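# Turn the odd knob in each row to match

## Task

Every row of the knob box (A1 to A4, B1 to B4, etc.) has at least three knobs set to one shared mark. Rotate each knob that is set to some other mark so it agrees with its row, and make sure every other knob still sits on the mark it had at the start when you finish.

## Robot and tools

ROBOT. Two FANUC CRX-5iA six-joint arms, left_arm and right_arm, each ending in a parallel two-finger gripper that opens up to 50 mm. Measured base positions: left_arm at (-0.065, +0.448, 0) m, right_arm at (+0.003, -0.484, 0) m, both turned only slightly about z. A camera stand sits behind the arms.

FRAME. All reported poses and all offsets use the scene frame: origin at table-top height halfway between the two nominal bases, +x pointing out over the table, +y toward left_arm, +z up. Arm names do not match left and right in the images. On a gripper, the fingers point along its own +z and close along its own x. end_effector_position is the spot between the pads; fingertips extend 17.5 mm past it. A block about 10 cm long juts out toward the gripper's -y and turns with it. Reported poses can be a few cm off, more at long reach.

execute_actions(actions, cameras). actions is a list of actions; each action is a list of up to 15 rows, one per 1/30 s step, and a short action repeats its last row to fill 15 steps. Every row holds 18 numbers in [-1, 1], always both arms: left dx, dy, dz, rx, ry, rz, gripper position, force_limit, speed, then the same nine for the right arm. The six pose numbers are offsets, not poses: measured from that arm's Hand target as it was when the action began (not from the prior row), along scene axes. Scale: 1.0 is 0.6 m for dx, dy, dz and 180 degrees for rotation; rx, ry, rz form a single rotation vector applied about the Hand target's position. Sending the same offset again moves further. Six zeros re-request the current Hand target. The three gripper numbers are absolute settings: position +1 is fully open, about -0.65 pads touch, -1 means close until blocked (use it to grip). force_limit per pad: -1 about 20 N, 0 about 102 N, +1 about 185 N. speed of the pad gap: -1 is 20 mm/s, 0 is 85, +1 is 150. Both start at +1. A 0 in a gripper slot is a real command, so to leave a gripper unchanged resend its previous three numbers. New force_limit or speed only apply after position changes by 0.01 or more. cameras: list of names, ["all"], or []; images come by default only with an empty actions list.

move(target, speed, blend, blocking, cameras). target is one 18-number row or a list of up to 15 rows, same layout and scale; every row is an offset from the Hand targets at the start of the move, not from the previous row. Each gripper travels a straight line and takes the shorter rotation. speed: top path speed in m/s, 0.002 to 1, default 0.25 (rotation up to twice that in rad/s); one value or one per target. blend: corner rounding in metres, one value or per target; 0 stops at each target. blocking=false returns after about 0.5 s while the move continues. Paths last 0.5 s to 10 s and do not avoid obstacles or the other arm. Gripper changes in later rows are applied when the arms arrive there and are still. The result adds a move: line, e.g. done, off_target, moving, held, fault, and limits=paced (pose clipped) or limits=held (steps withheld). done means at rest within 3 mm and 2 degrees; neither done nor off_target says anything about contact.

wait(seconds): 0 to 10, arms hold their last command; a running move continues. stop(): brakes a running move; fingers keep moving. zoom_image(camera, region): region [x0, y0, x1, y1] in pixels of that camera's latest image, at most 504 by 504. read_manual(section="licences") only returns licence text. finished_scene(scene): give the current scene number; it is final, so call nothing after it.

CAMERAS. cam_head_left, cam_head_right, cam_high, cam_low, cam_left_wrist, cam_right_wrist, all 896x504, with calibration provided; wrist views can lag while the arm moves.

RESULTS. Each arm reports end_effector_position (m) and end_effector_quat_wxyz in the scene frame, its Hand target (the base for the next offsets), and Tool commands. object_status: 0 moving, 1 blocked while opening, 2 blocked while closing (holding), 3 reached the setting or pads met (usually nothing held). Opening in mm is about (250 - position_measured) x 0.202. Joint velocities may read within noise. Flange force is along the gripper's own axes, includes held weight and carries error, worst during acceleration or near singular poses; no reading means no estimate. MOTOR HOT warns of overheating; OVER-TEMPERATURE FAULT brakes the arm for 30 to 60 s or more.

CONTROL DETAILS. Each step the command is clipped to within 70 mm and 16 degrees of the measured pose, so grippers often stop short; the next action, even all zeros, asks again, or add the shortfall as an offset. To end a push, command the target back behind the gripper.

AVOID. Arms are stiff: targets even slightly beyond a firm contact push hard. 150 N net external force, or contact torque at a joint limit (150 N m for waist, shoulder, elbow; 37.6 N m for the three wrist joints), stops the arm for 10 s. Contact between the two arms, or one gripper squeezing the other's fingers, can fail the task; a clearance check only partly prevents it. Move slowly near contact, never slam or let anything drop or leave the table, and avoid holding loads or stretched poses long (heat). For knobs: center the open gripper above the knob, lower, close with -1 at modest force, turn with rz about vertical, open, then lift clear.

Each tool is called after "Call:" as name(argument=value, ...), one argument or row to a line, values as JSON.

## Session

Call:
execute_actions(
  actions=[],
)

Scene clock: 0.00 s.
left_arm: end_effector_position=(+0.1790, -0.1054, +0.1641) position_measured=3 object_status=3 end_effector_quat_wxyz=(+0.142, +0.535, +0.596, -0.582) | right_arm: end_effector_position=(+0.1883, -0.6763, +0.1324) position_measured=3 object_status=3 end_effector_quat_wxyz=(-0.124, +0.753, +0.563, +0.318)
Joint positions: left_arm=[-0.595 0.394 -0.662 1.549 -1.253 -0.432] | right_arm=[-1.03 -0.049 -0.411 -0.595 -1.589 0.884]
Joint velocities: within noise
Flange force (N): no reading
Hand target: left_arm +0.1790, -0.1054, +0.1641; +0.142, +0.535, +0.596, -0.582 | right_arm +0.1883, -0.6763, +0.1324; -0.124, +0.753, +0.563, +0.318
Tool commands: left_gripper/position=+1.0 left_gripper/force_limit=+1.0 left_gripper/speed=+1.0 right_gripper/position=+1.0 right_gripper/force_limit=+1.0 right_gripper/speed=+1.0
camera_calibration:
cam_left_wrist: T_world_to_cam=[[-0.392141, 0.470076, -0.79073, 0.260626], [0.90506, 0.0433537, -0.423068, -0.0659949], [-0.164593, -0.881561, -0.442448, 0.142938], [0, 0, 0, 1]] pos_world=[0.185458, 0.00635582, 0.241407]
cam_right_wrist: T_world_to_cam=[[0.160337, 0.766586, 0.621802, 0.41345], [0.772142, -0.489837, 0.404791, -0.505321], [0.614889, 0.415216, -0.670453, 0.384309], [0, 0, 0, 1]] pos_world=[0.0875815, -0.724042, 0.205126]

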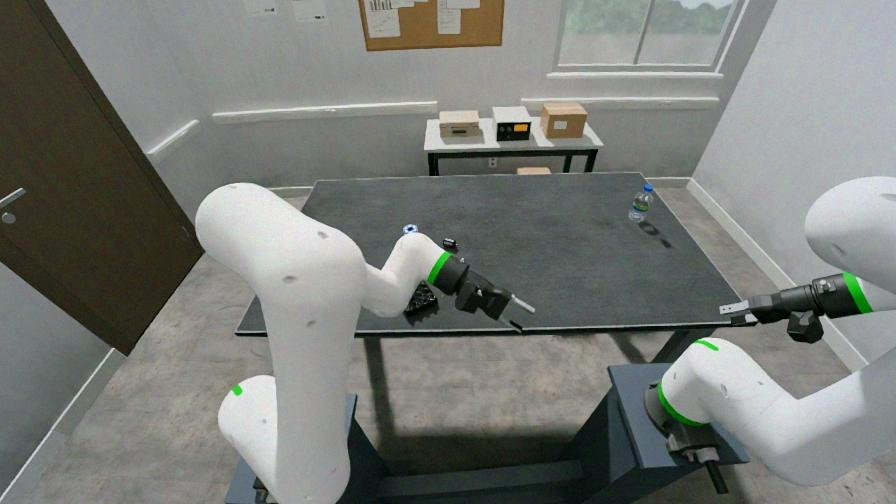

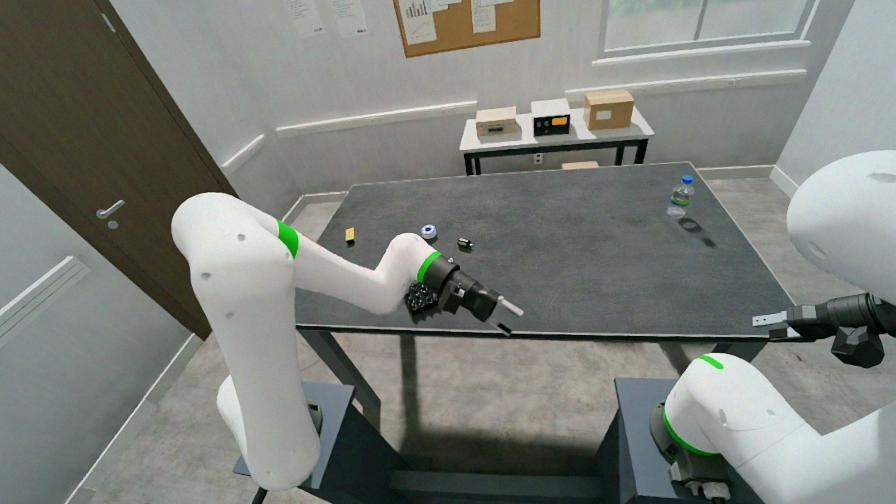

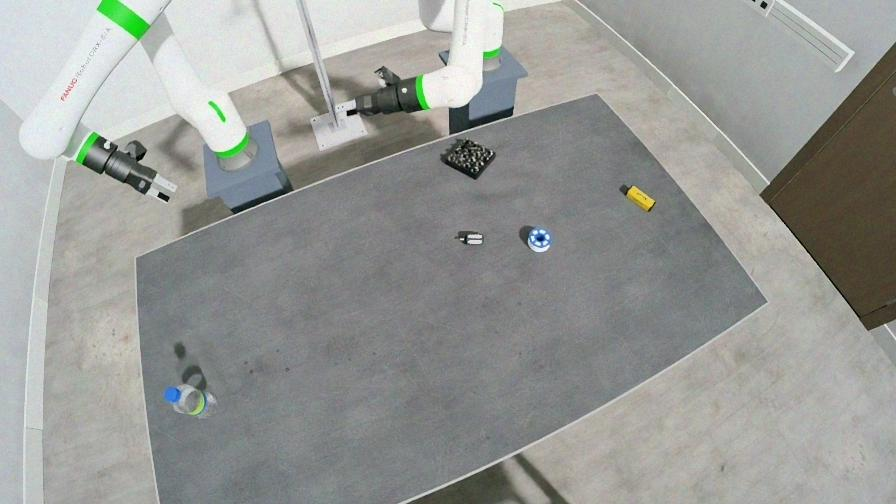

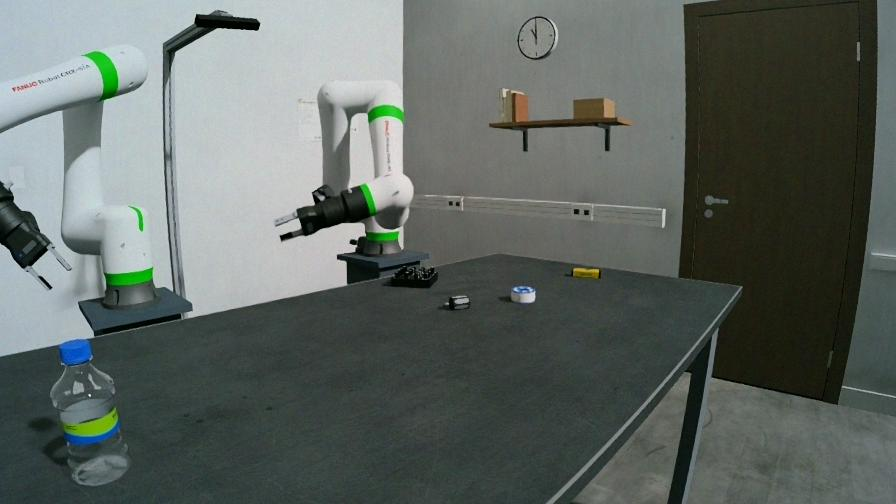

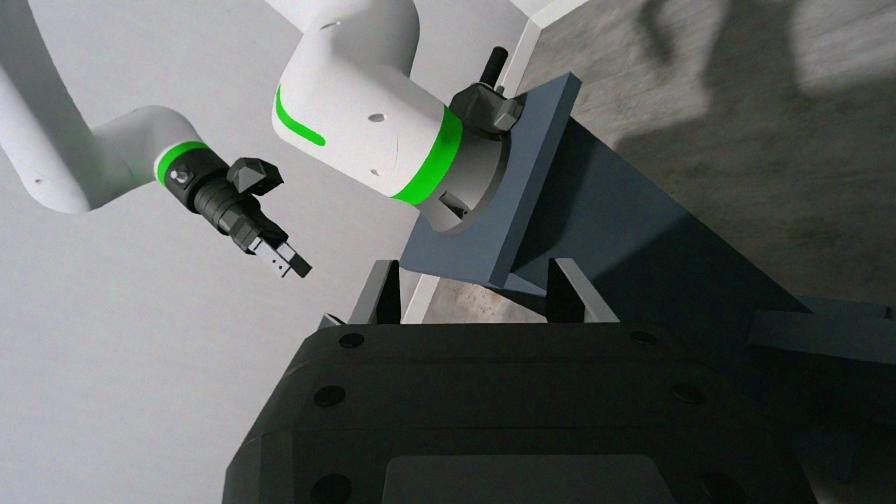

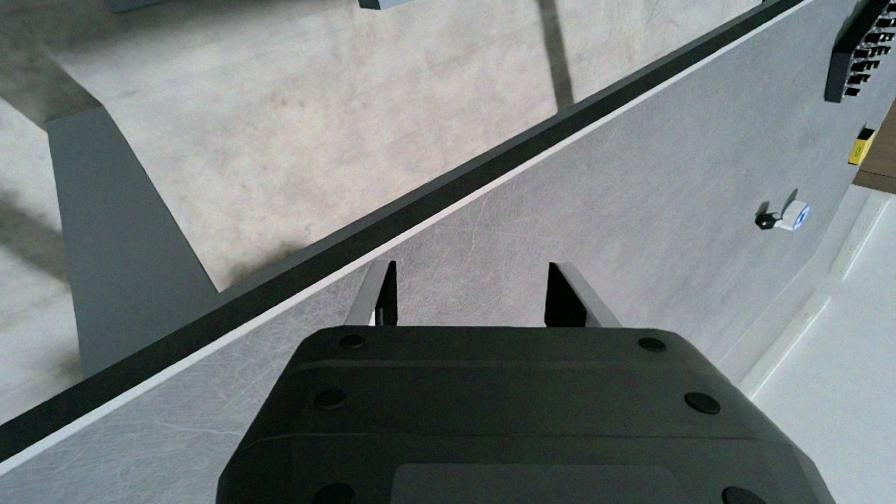

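Call:
zoom_image(
  camera="cam_high",
  region=[430, 130, 510, 190],
)

Call:
zoom_image(
  camera="cam_head_right",
  region=[390, 270, 450, 330],
)

Scaled by 6.300 from the camera's 896x504 image, which has a finer 1280x720 frame.

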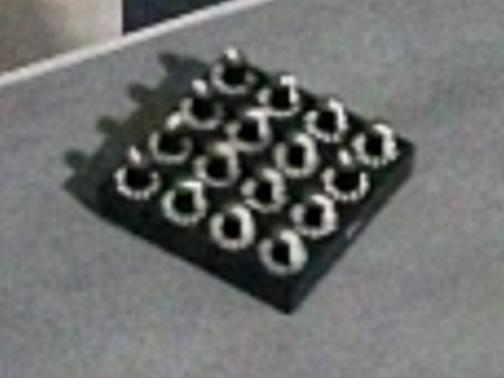

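Scaled by 8.400 from the camera's 896x504 image, which has a finer 1280x720 frame.

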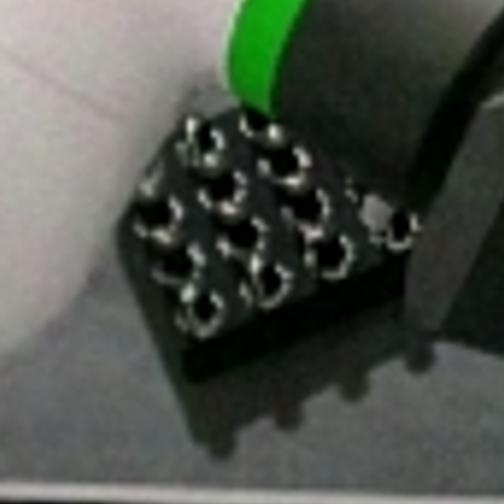

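Call:
move(
  target=[
    [0.1,0.2,0.22,0.1062,-0.186,-0.152,1,1,1,0,0,0,0,0,0,1,1,1],
    [0.313,0.456,0.06,0.2124,-0.3719,-0.304,1,1,1,0,0,0,0,0,0,1,1,1],
  ],
  blend=0.05,
  speed=0.4,
  cameras=["cam_left_wrist","cam_high"],
)

Scene clock: 17.20 s.
left_arm: end_effector_position=(+0.3669, +0.1682, +0.2001) position_measured=3 object_status=3 end_effector_quat_wxyz=(+0.000, +0.961, +0.276, +0.000) | right_arm: end_effector_position=(+0.1883, -0.6763, +0.1324) position_measured=3 object_status=3 end_effector_quat_wxyz=(-0.124, +0.753, +0.563, +0.318)
Joint positions: left_arm=[-0.281 0.183 0.011 0 -1.399 -0.691] | right_arm=[-1.03 -0.049 -0.411 -0.595 -1.589 0.884]
Flange force (N): left_arm=[1.7 1.1 -0.5] | right_arm=[1.4 2.7 -2.2]
Hand target: left_arm +0.3668, +0.1682, +0.2001; +0.000, +0.961, +0.276, +0.000 | right_arm +0.1883, -0.6763, +0.1324; -0.124, +0.753, +0.563, +0.318
Off the commanded pose: left_arm 0.000 m, 0 deg | right_arm 0.000 m, 0 deg.
move: done
camera_calibration:
cam_left_wrist: T_world_to_cam=[[0.845676, 0.533683, -0.00372753, -0.388158], [0.505294, -0.798403, 0.32746, -0.0945317], [0.171784, -0.278809, -0.944858, 0.306785], [0, 0, 0, 1]] pos_world=[0.323322, 0.217214, 0.319377]
Images, in order (width x height): cam_high 896x504, cam_left_wrist 896x504.

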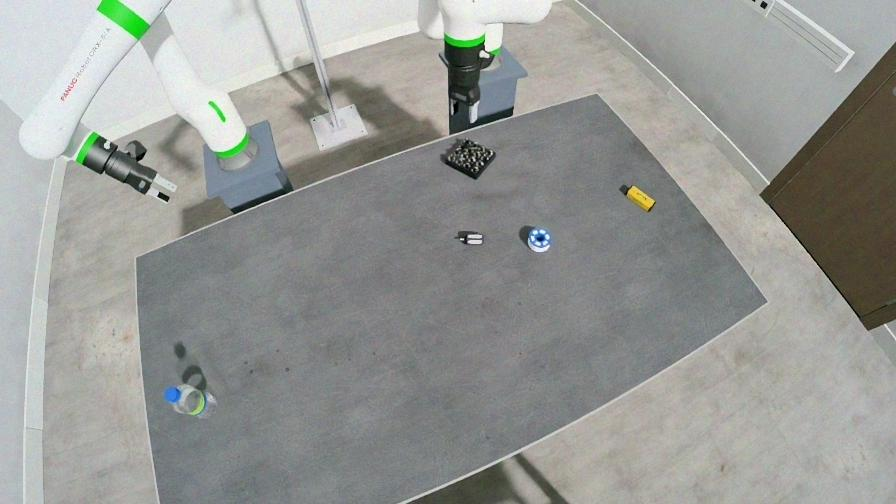

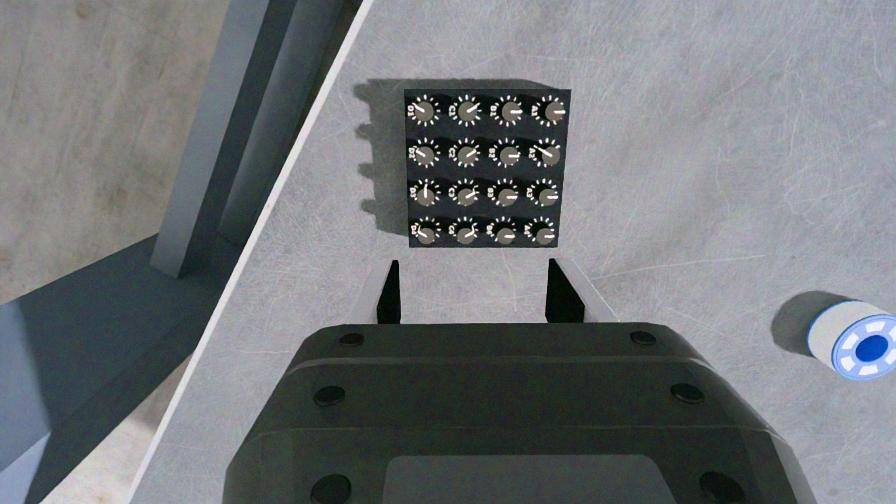

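Call:
zoom_image(
  camera="cam_left_wrist",
  region=[400, 85, 580, 255],
)

Scaled by 2.800 from the camera's 896x504 image, which has a finer 1280x720 frame.

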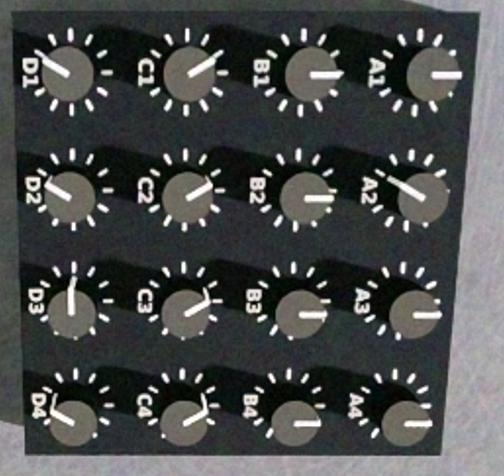

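Call:
move(
  target=[-0.0425,-0.01,-0.1335,0,0,0,-0.09,-0.6,0,0,0,0,0,0,0,1,1,1],
  cameras=["cam_left_wrist"],
)

Call:
zoom_image(
  camera="cam_left_wrist",
  region=[400, 100, 640, 340],
)

Scene clock: 37.50 s.
left_arm: end_effector_position=(+0.3414, +0.1622, +0.1200) position_measured=166 object_status=3 end_effector_quat_wxyz=(+0.000, +0.961, +0.276, +0.000) | right_arm: end_effector_position=(+0.1883, -0.6763, +0.1324) position_measured=3 object_status=3 end_effector_quat_wxyz=(-0.124, +0.753, +0.563, +0.318)
Joint positions: left_arm=[-0.309 0.191 -0.172 0 -1.207 -0.662] | right_arm=[-1.03 -0.049 -0.411 -0.595 -1.589 0.884]
Flange force (N): left_arm=[2.4 2.0 -0.6] | right_arm=[1.8 2.8 -2.0]
Hand target: left_arm +0.3413, +0.1622, +0.1200; +0.000, +0.961, +0.276, +0.000 | right_arm +0.1883, -0.6763, +0.1324; -0.124, +0.753, +0.563, +0.318
Off the commanded pose: left_arm 0.000 m, 0 deg | right_arm 0.000 m, 0 deg.
move: done
camera_calibration:
cam_left_wrist: T_world_to_cam=[[0.845695, 0.533654, -0.00356909, -0.363728], [0.505227, -0.798457, 0.327433, -0.0601699], [0.171886, -0.278712, -0.944868, 0.233761], [0, 0, 0, 1]] pos_world=[0.297822, 0.211214, 0.239277]
Images, in order (width x height): cam_left_wrist 896x504.

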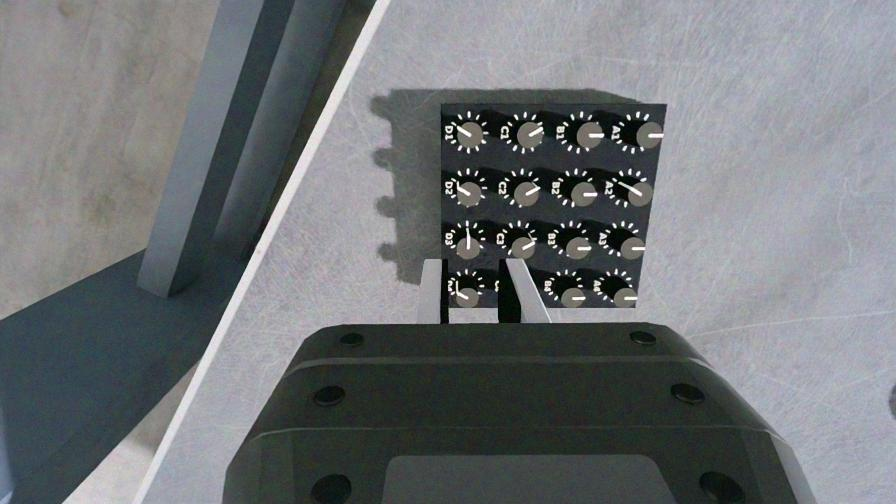

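Scaled by 2.100 from the camera's 896x504 image, which has a finer 1280x720 frame.

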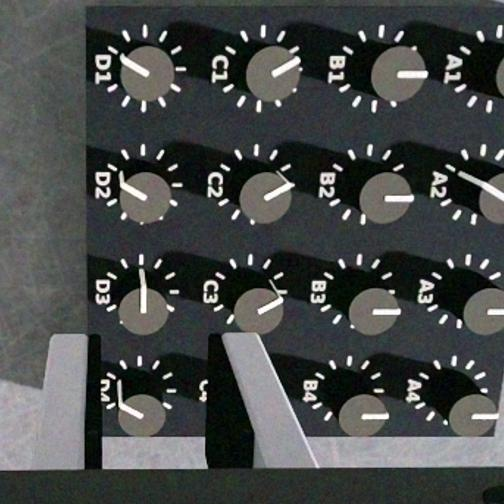

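Call:
move(
  target=[
    [0.0018,-0.0055,-0.09,0,0,0,-0.09,-0.6,0,0,0,0,0,0,0,1,1,1],
    [0.0018,-0.0055,-0.1242,0,0,0,-0.09,-0.6,0,0,0,0,0,0,0,1,1,1],
    [0.0018,-0.0055,-0.1242,0,0,0,-1,-0.8,-0.5,0,0,0,0,0,0,1,1,1],
  ],
  speed=[0.2,0.06,0.06],
  cameras=["cam_left_wrist"],
)

Scene clock: 47.10 s.
left_arm: end_effector_position=(+0.3424, +0.1589, +0.0455) position_measured=199 object_status=2 end_effector_quat_wxyz=(+0.000, +0.961, +0.277, +0.000) | right_arm: end_effector_position=(+0.1883, -0.6763, +0.1324) position_measured=3 object_status=3 end_effector_quat_wxyz=(-0.124, +0.753, +0.563, +0.318)
Joint positions: left_arm=[-0.315 0.279 -0.256 0 -1.036 -0.656] | right_arm=[-1.03 -0.049 -0.411 -0.595 -1.589 0.884]
Flange force (N): left_arm=[4.2 2.9 -0.1] | right_arm=[1.5 4.0 -1.9]
Hand target: left_arm +0.3424, +0.1589, +0.0455; +0.000, +0.961, +0.276, +0.000 | right_arm +0.1883, -0.6763, +0.1324; -0.124, +0.753, +0.563, +0.318
Off the commanded pose: left_arm 0.000 m, 0 deg | right_arm 0.000 m, 0 deg.
move: done
camera_calibration:
cam_left_wrist: T_world_to_cam=[[0.845635, 0.533749, -0.00366518, -0.363149], [0.50533, -0.798361, 0.327507, -0.038997], [0.171881, -0.278804, -0.944842, 0.162182], [0, 0, 0, 1]] pos_world=[0.298922, 0.207913, 0.164677]
Images, in order (width x height): cam_left_wrist 896x504.

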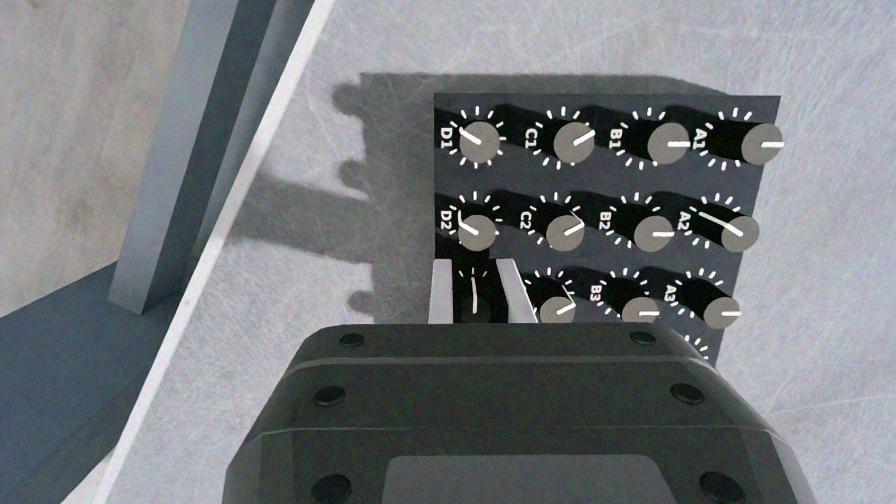

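Call:
move(
  target=[
    [0,0,0,0,0,0.3333,-1,-0.8,-0.5,0,0,0,0,0,0,1,1,1],
    [0,0,0,0,0,0.3333,-0.09,-0.8,-0.5,0,0,0,0,0,0,1,1,1],
    [0,0,0.055,0,0,0.3333,-0.09,-0.8,-0.5,0,0,0,0,0,0,1,1,1],
    [0,0,0.12,0,0,0,-0.09,-0.8,-0.5,0,0,0,0,0,0,1,1,1],
  ],
  speed=[0.3,0.1,0.1,0.4],
  cameras=["cam_left_wrist"],
)

Call:
zoom_image(
  camera="cam_left_wrist",
  region=[400, 85, 640, 325],
)

Scene clock: 54.67 s.
left_arm: end_effector_position=(+0.3424, +0.1589, +0.1175) position_measured=166 object_status=3 end_effector_quat_wxyz=(+0.000, +0.961, +0.276, +0.000) | right_arm: end_effector_position=(+0.1883, -0.6763, +0.1324) position_measured=3 object_status=3 end_effector_quat_wxyz=(-0.124, +0.753, +0.563, +0.318)
Joint positions: left_arm=[-0.315 0.2 -0.168 0 -1.202 -0.656] | right_arm=[-1.03 -0.049 -0.411 -0.595 -1.589 0.884]
Flange force (N): left_arm=[2.9 3.2 -0.7] | right_arm=[0.9 3.0 -2.2]
Hand target: left_arm +0.3424, +0.1589, +0.1175; +0.000, +0.961, +0.276, +0.000 | right_arm +0.1883, -0.6763, +0.1324; -0.124, +0.753, +0.563, +0.318
Off the commanded pose: left_arm 0.000 m, 0 deg | right_arm 0.000 m, 0 deg.
move: done
camera_calibration:
cam_left_wrist: T_world_to_cam=[[0.845719, 0.533615, -0.00369914, -0.362874], [0.505222, -0.798449, 0.327461, -0.0625484], [0.171784, -0.278809, -0.944858, 0.230339], [0, 0, 0, 1]] pos_world=[0.298922, 0.207914, 0.236777]
Images, in order (width x height): cam_left_wrist 896x504.

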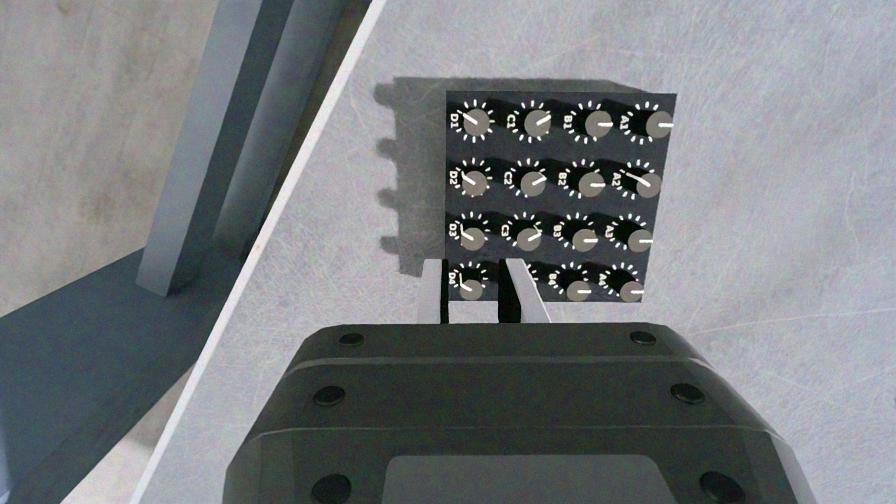

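Scaled by 2.100 from the camera's 896x504 image, which has a finer 1280x720 frame.

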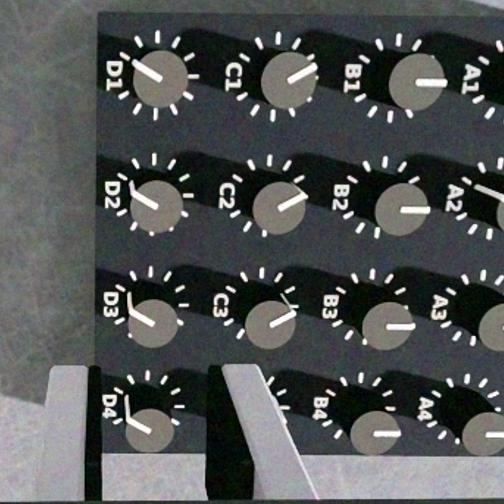

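Call:
move(
  target=[
    [0.0907,0.1118,-0.04,0,0,0,-0.09,-0.8,-0.5,0,0,0,0,0,0,1,1,1],
    [0.0907,0.1118,-0.12,0,0,0,-0.09,-0.8,-0.5,0,0,0,0,0,0,1,1,1],
    [0.0907,0.1118,-0.12,0,0,0,-1,-0.8,-0.5,0,0,0,0,0,0,1,1,1],
  ],
  speed=[0.25,0.06,0.06],
  cameras=["cam_left_wrist"],
)

Scene clock: 60.00 s.
left_arm: end_effector_position=(+0.3969, +0.2260, +0.0455) position_measured=199 object_status=2 end_effector_quat_wxyz=(+0.000, +0.961, +0.277, +0.000) | right_arm: end_effector_position=(+0.1883, -0.6763, +0.1324) position_measured=3 object_status=3 end_effector_quat_wxyz=(-0.124, +0.753, +0.563, +0.318)
Joint positions: left_arm=[-0.153 0.307 -0.218 0 -1.045 -0.818] | right_arm=[-1.03 -0.049 -0.411 -0.595 -1.589 0.884]
Flange force (N): left_arm=[3.8 1.7 -0.7] | right_arm=[0.8 3.0 -1.6]
Hand target: left_arm +0.3968, +0.2260, +0.0455; +0.000, +0.961, +0.276, +0.000 | right_arm +0.1883, -0.6763, +0.1324; -0.124, +0.753, +0.563, +0.318
Off the commanded pose: left_arm 0.000 m, 0 deg | right_arm 0.000 m, 0 deg.
move: done
camera_calibration:
cam_left_wrist: T_world_to_cam=[[0.845661, 0.533707, -0.0036478, -0.444967], [0.505286, -0.798389, 0.327508, -0.0128936], [0.171881, -0.278804, -0.944841, 0.171539], [0, 0, 0, 1]] pos_world=[0.353322, 0.275013, 0.164677]
Images, in order (width x height): cam_left_wrist 896x504.

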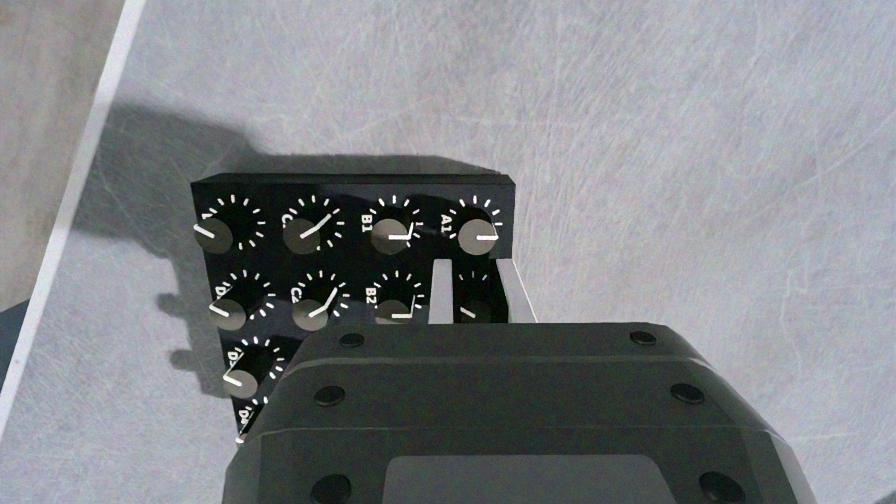

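Call:
move(
  target=[
    [0,0,0,0,0,-0.8333,-1,-0.8,-0.5,0,0,0,0,0,0,1,1,1],
    [0,0,0,0,0,-0.8333,-0.09,-0.8,-0.5,0,0,0,0,0,0,1,1,1],
    [0,0,0.055,0,0,-0.8333,-0.09,-0.8,-0.5,0,0,0,0,0,0,1,1,1],
    [-0.05,-0.08,0.15,0,0,0,-0.09,-0.8,-0.5,0,0,0,0,0,0,1,1,1],
  ],
  speed=[0.5,0.1,0.1,0.7],
  cameras=["cam_left_wrist"],
)

Call:
zoom_image(
  camera="cam_left_wrist",
  region=[380, 85, 680, 325],
)

Scene clock: 69.83 s.
left_arm: end_effector_position=(+0.3668, +0.1780, +0.1355) position_measured=166 object_status=3 end_effector_quat_wxyz=(+0.000, +0.961, +0.276, +0.000) | right_arm: end_effector_position=(+0.1883, -0.6763, +0.1324) position_measured=3 object_status=3 end_effector_quat_wxyz=(-0.124, +0.753, +0.563, +0.318)
Joint positions: left_arm=[-0.262 0.209 -0.114 0 -1.249 -0.709] | right_arm=[-1.03 -0.049 -0.411 -0.595 -1.589 0.884]
Flange force (N): left_arm=[3.0 2.0 -1.0] | right_arm=[0.7 3.0 -2.0]
Hand target: left_arm +0.3668, +0.1780, +0.1355; +0.000, +0.961, +0.276, +0.000 | right_arm +0.1883, -0.6763, +0.1324; -0.124, +0.753, +0.563, +0.318
Off the commanded pose: left_arm 0.000 m, 0 deg | right_arm 0.000 m, 0 deg.
move: done
camera_calibration:
cam_left_wrist: T_world_to_cam=[[0.845676, 0.533683, -0.00372753, -0.39363], [0.505294, -0.798403, 0.32746, -0.0655207], [0.171784, -0.278809, -0.944858, 0.248385], [0, 0, 0, 1]] pos_world=[0.323322, 0.227014, 0.254677]
Images, in order (width x height): cam_left_wrist 896x504.

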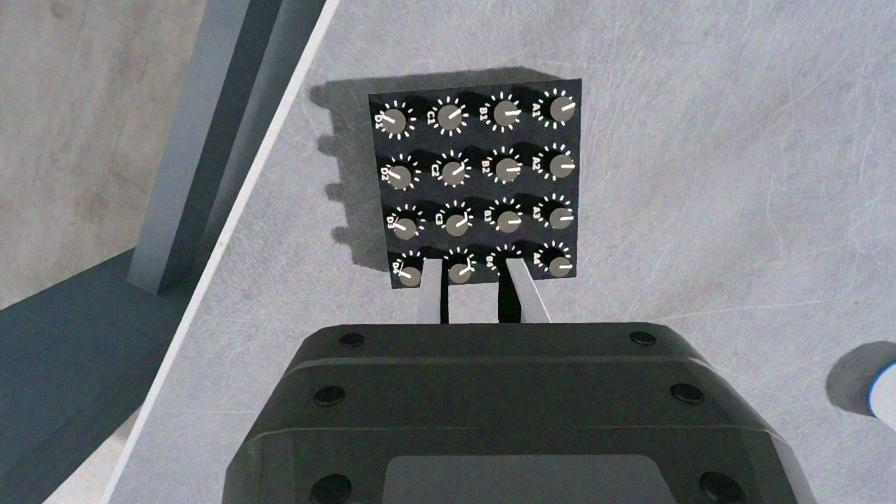

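Scaled by 1.680 from the camera's 896x504 image, which has a finer 1280x720 frame.

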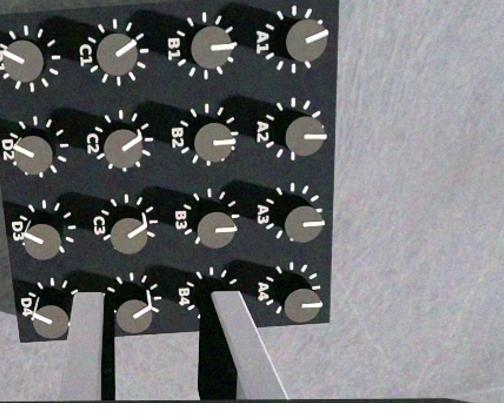

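Call:
zoom_image(
  camera="cam_left_wrist",
  region=[480, 75, 600, 195],
)

Call:
zoom_image(
  camera="cam_left_wrist",
  region=[360, 70, 600, 310],
)

Scaled by 4.200 from the camera's 896x504 image, which has a finer 1280x720 frame.

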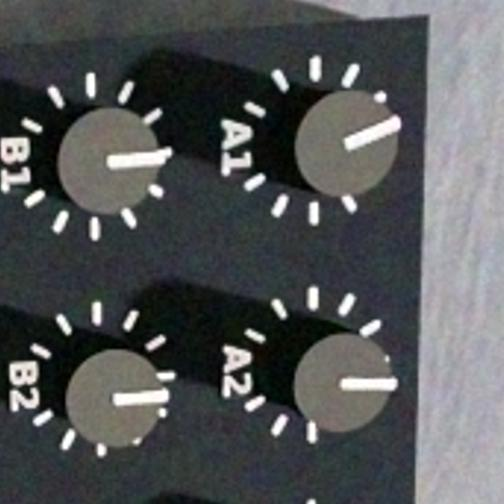

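Scaled by 2.100 from the camera's 896x504 image, which has a finer 1280x720 frame.

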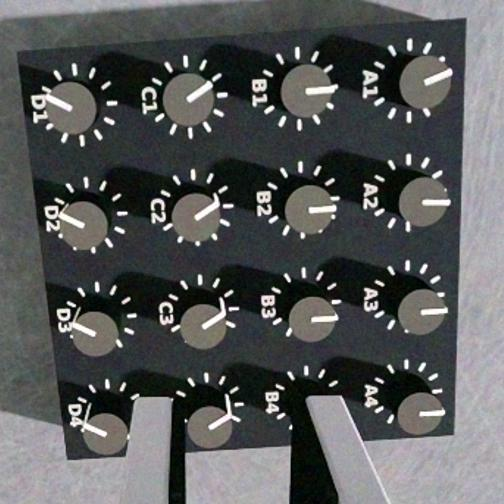

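Call:
move(
  target=[
    [0.0075,0.1257,-0.07,0,0,0.022,-0.09,-0.8,-0.5,0,0,0,0,0,0,1,1,1],
    [0.0075,0.1257,-0.15,0,0,0.022,-0.09,-0.8,-0.5,0,0,0,0,0,0,1,1,1],
    [0.0075,0.1257,-0.15,0,0,0.022,-1,-0.8,-0.5,0,0,0,0,0,0,1,1,1],
    [0.0075,0.1257,-0.15,0,0,-0.078,-1,-0.8,-0.5,0,0,0,0,0,0,1,1,1],
    [0.0075,0.1257,-0.15,0,0,-0.078,-0.09,-0.8,-0.5,0,0,0,0,0,0,1,1,1],
    [0.0075,0.1257,-0.09,0,0,-0.078,-0.09,-0.8,-0.5,0,0,0,0,0,0,1,1,1],
    [0.02,0.05,0.0,0,0,0,-0.09,-0.8,-0.5,0,0,0,0,0,0,1,1,1],
  ],
  speed=[0.3,0.08,0.08,0.2,0.1,0.15,0.3],
  cameras=["cam_left_wrist"],
)

Call:
zoom_image(
  camera="cam_left_wrist",
  region=[320, 85, 560, 325],
)

Scene clock: 85.87 s.
left_arm: end_effector_position=(+0.3788, +0.2080, +0.1355) position_measured=166 object_status=3 end_effector_quat_wxyz=(+0.000, +0.961, +0.277, +0.000) | right_arm: end_effector_position=(+0.1883, -0.6763, +0.1324) position_measured=3 object_status=3 end_effector_quat_wxyz=(-0.124, +0.753, +0.563, +0.318)
Joint positions: left_arm=[-0.196 0.197 -0.127 0 -1.246 -0.775] | right_arm=[-1.03 -0.049 -0.411 -0.595 -1.589 0.884]
Flange force (N): left_arm=[2.4 1.1 0.2] | right_arm=[1.4 3.1 -2.3]
Hand target: left_arm +0.3788, +0.2080, +0.1355; +0.000, +0.961, +0.276, +0.000 | right_arm +0.1883, -0.6763, +0.1324; -0.124, +0.753, +0.563, +0.318
Off the commanded pose: left_arm 0.000 m, 0 deg | right_arm 0.000 m, 0 deg.
move: done
camera_calibration:
cam_left_wrist: T_world_to_cam=[[0.845676, 0.533683, -0.00372753, -0.419788], [0.505294, -0.798403, 0.32746, -0.0476321], [0.171784, -0.278809, -0.944858, 0.254688], [0, 0, 0, 1]] pos_world=[0.335322, 0.257014, 0.254677]
Images, in order (width x height): cam_left_wrist 896x504.

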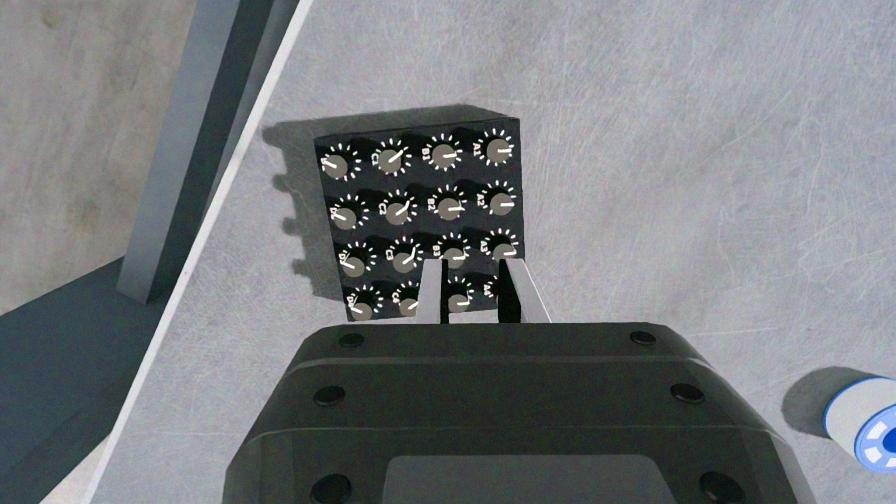

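Scaled by 2.100 from the camera's 896x504 image, which has a finer 1280x720 frame.

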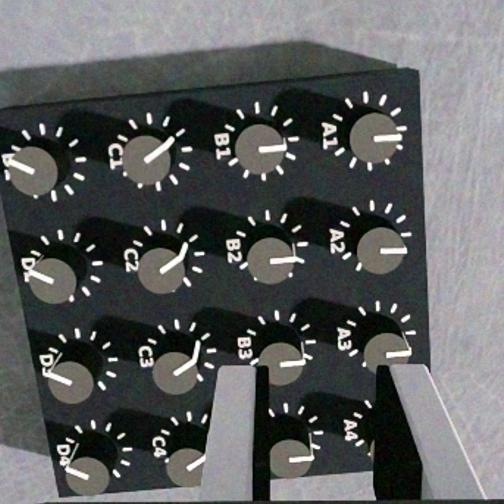

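Call:
finished_scene(
  scene=2,
)

The scene is finished: the task was done.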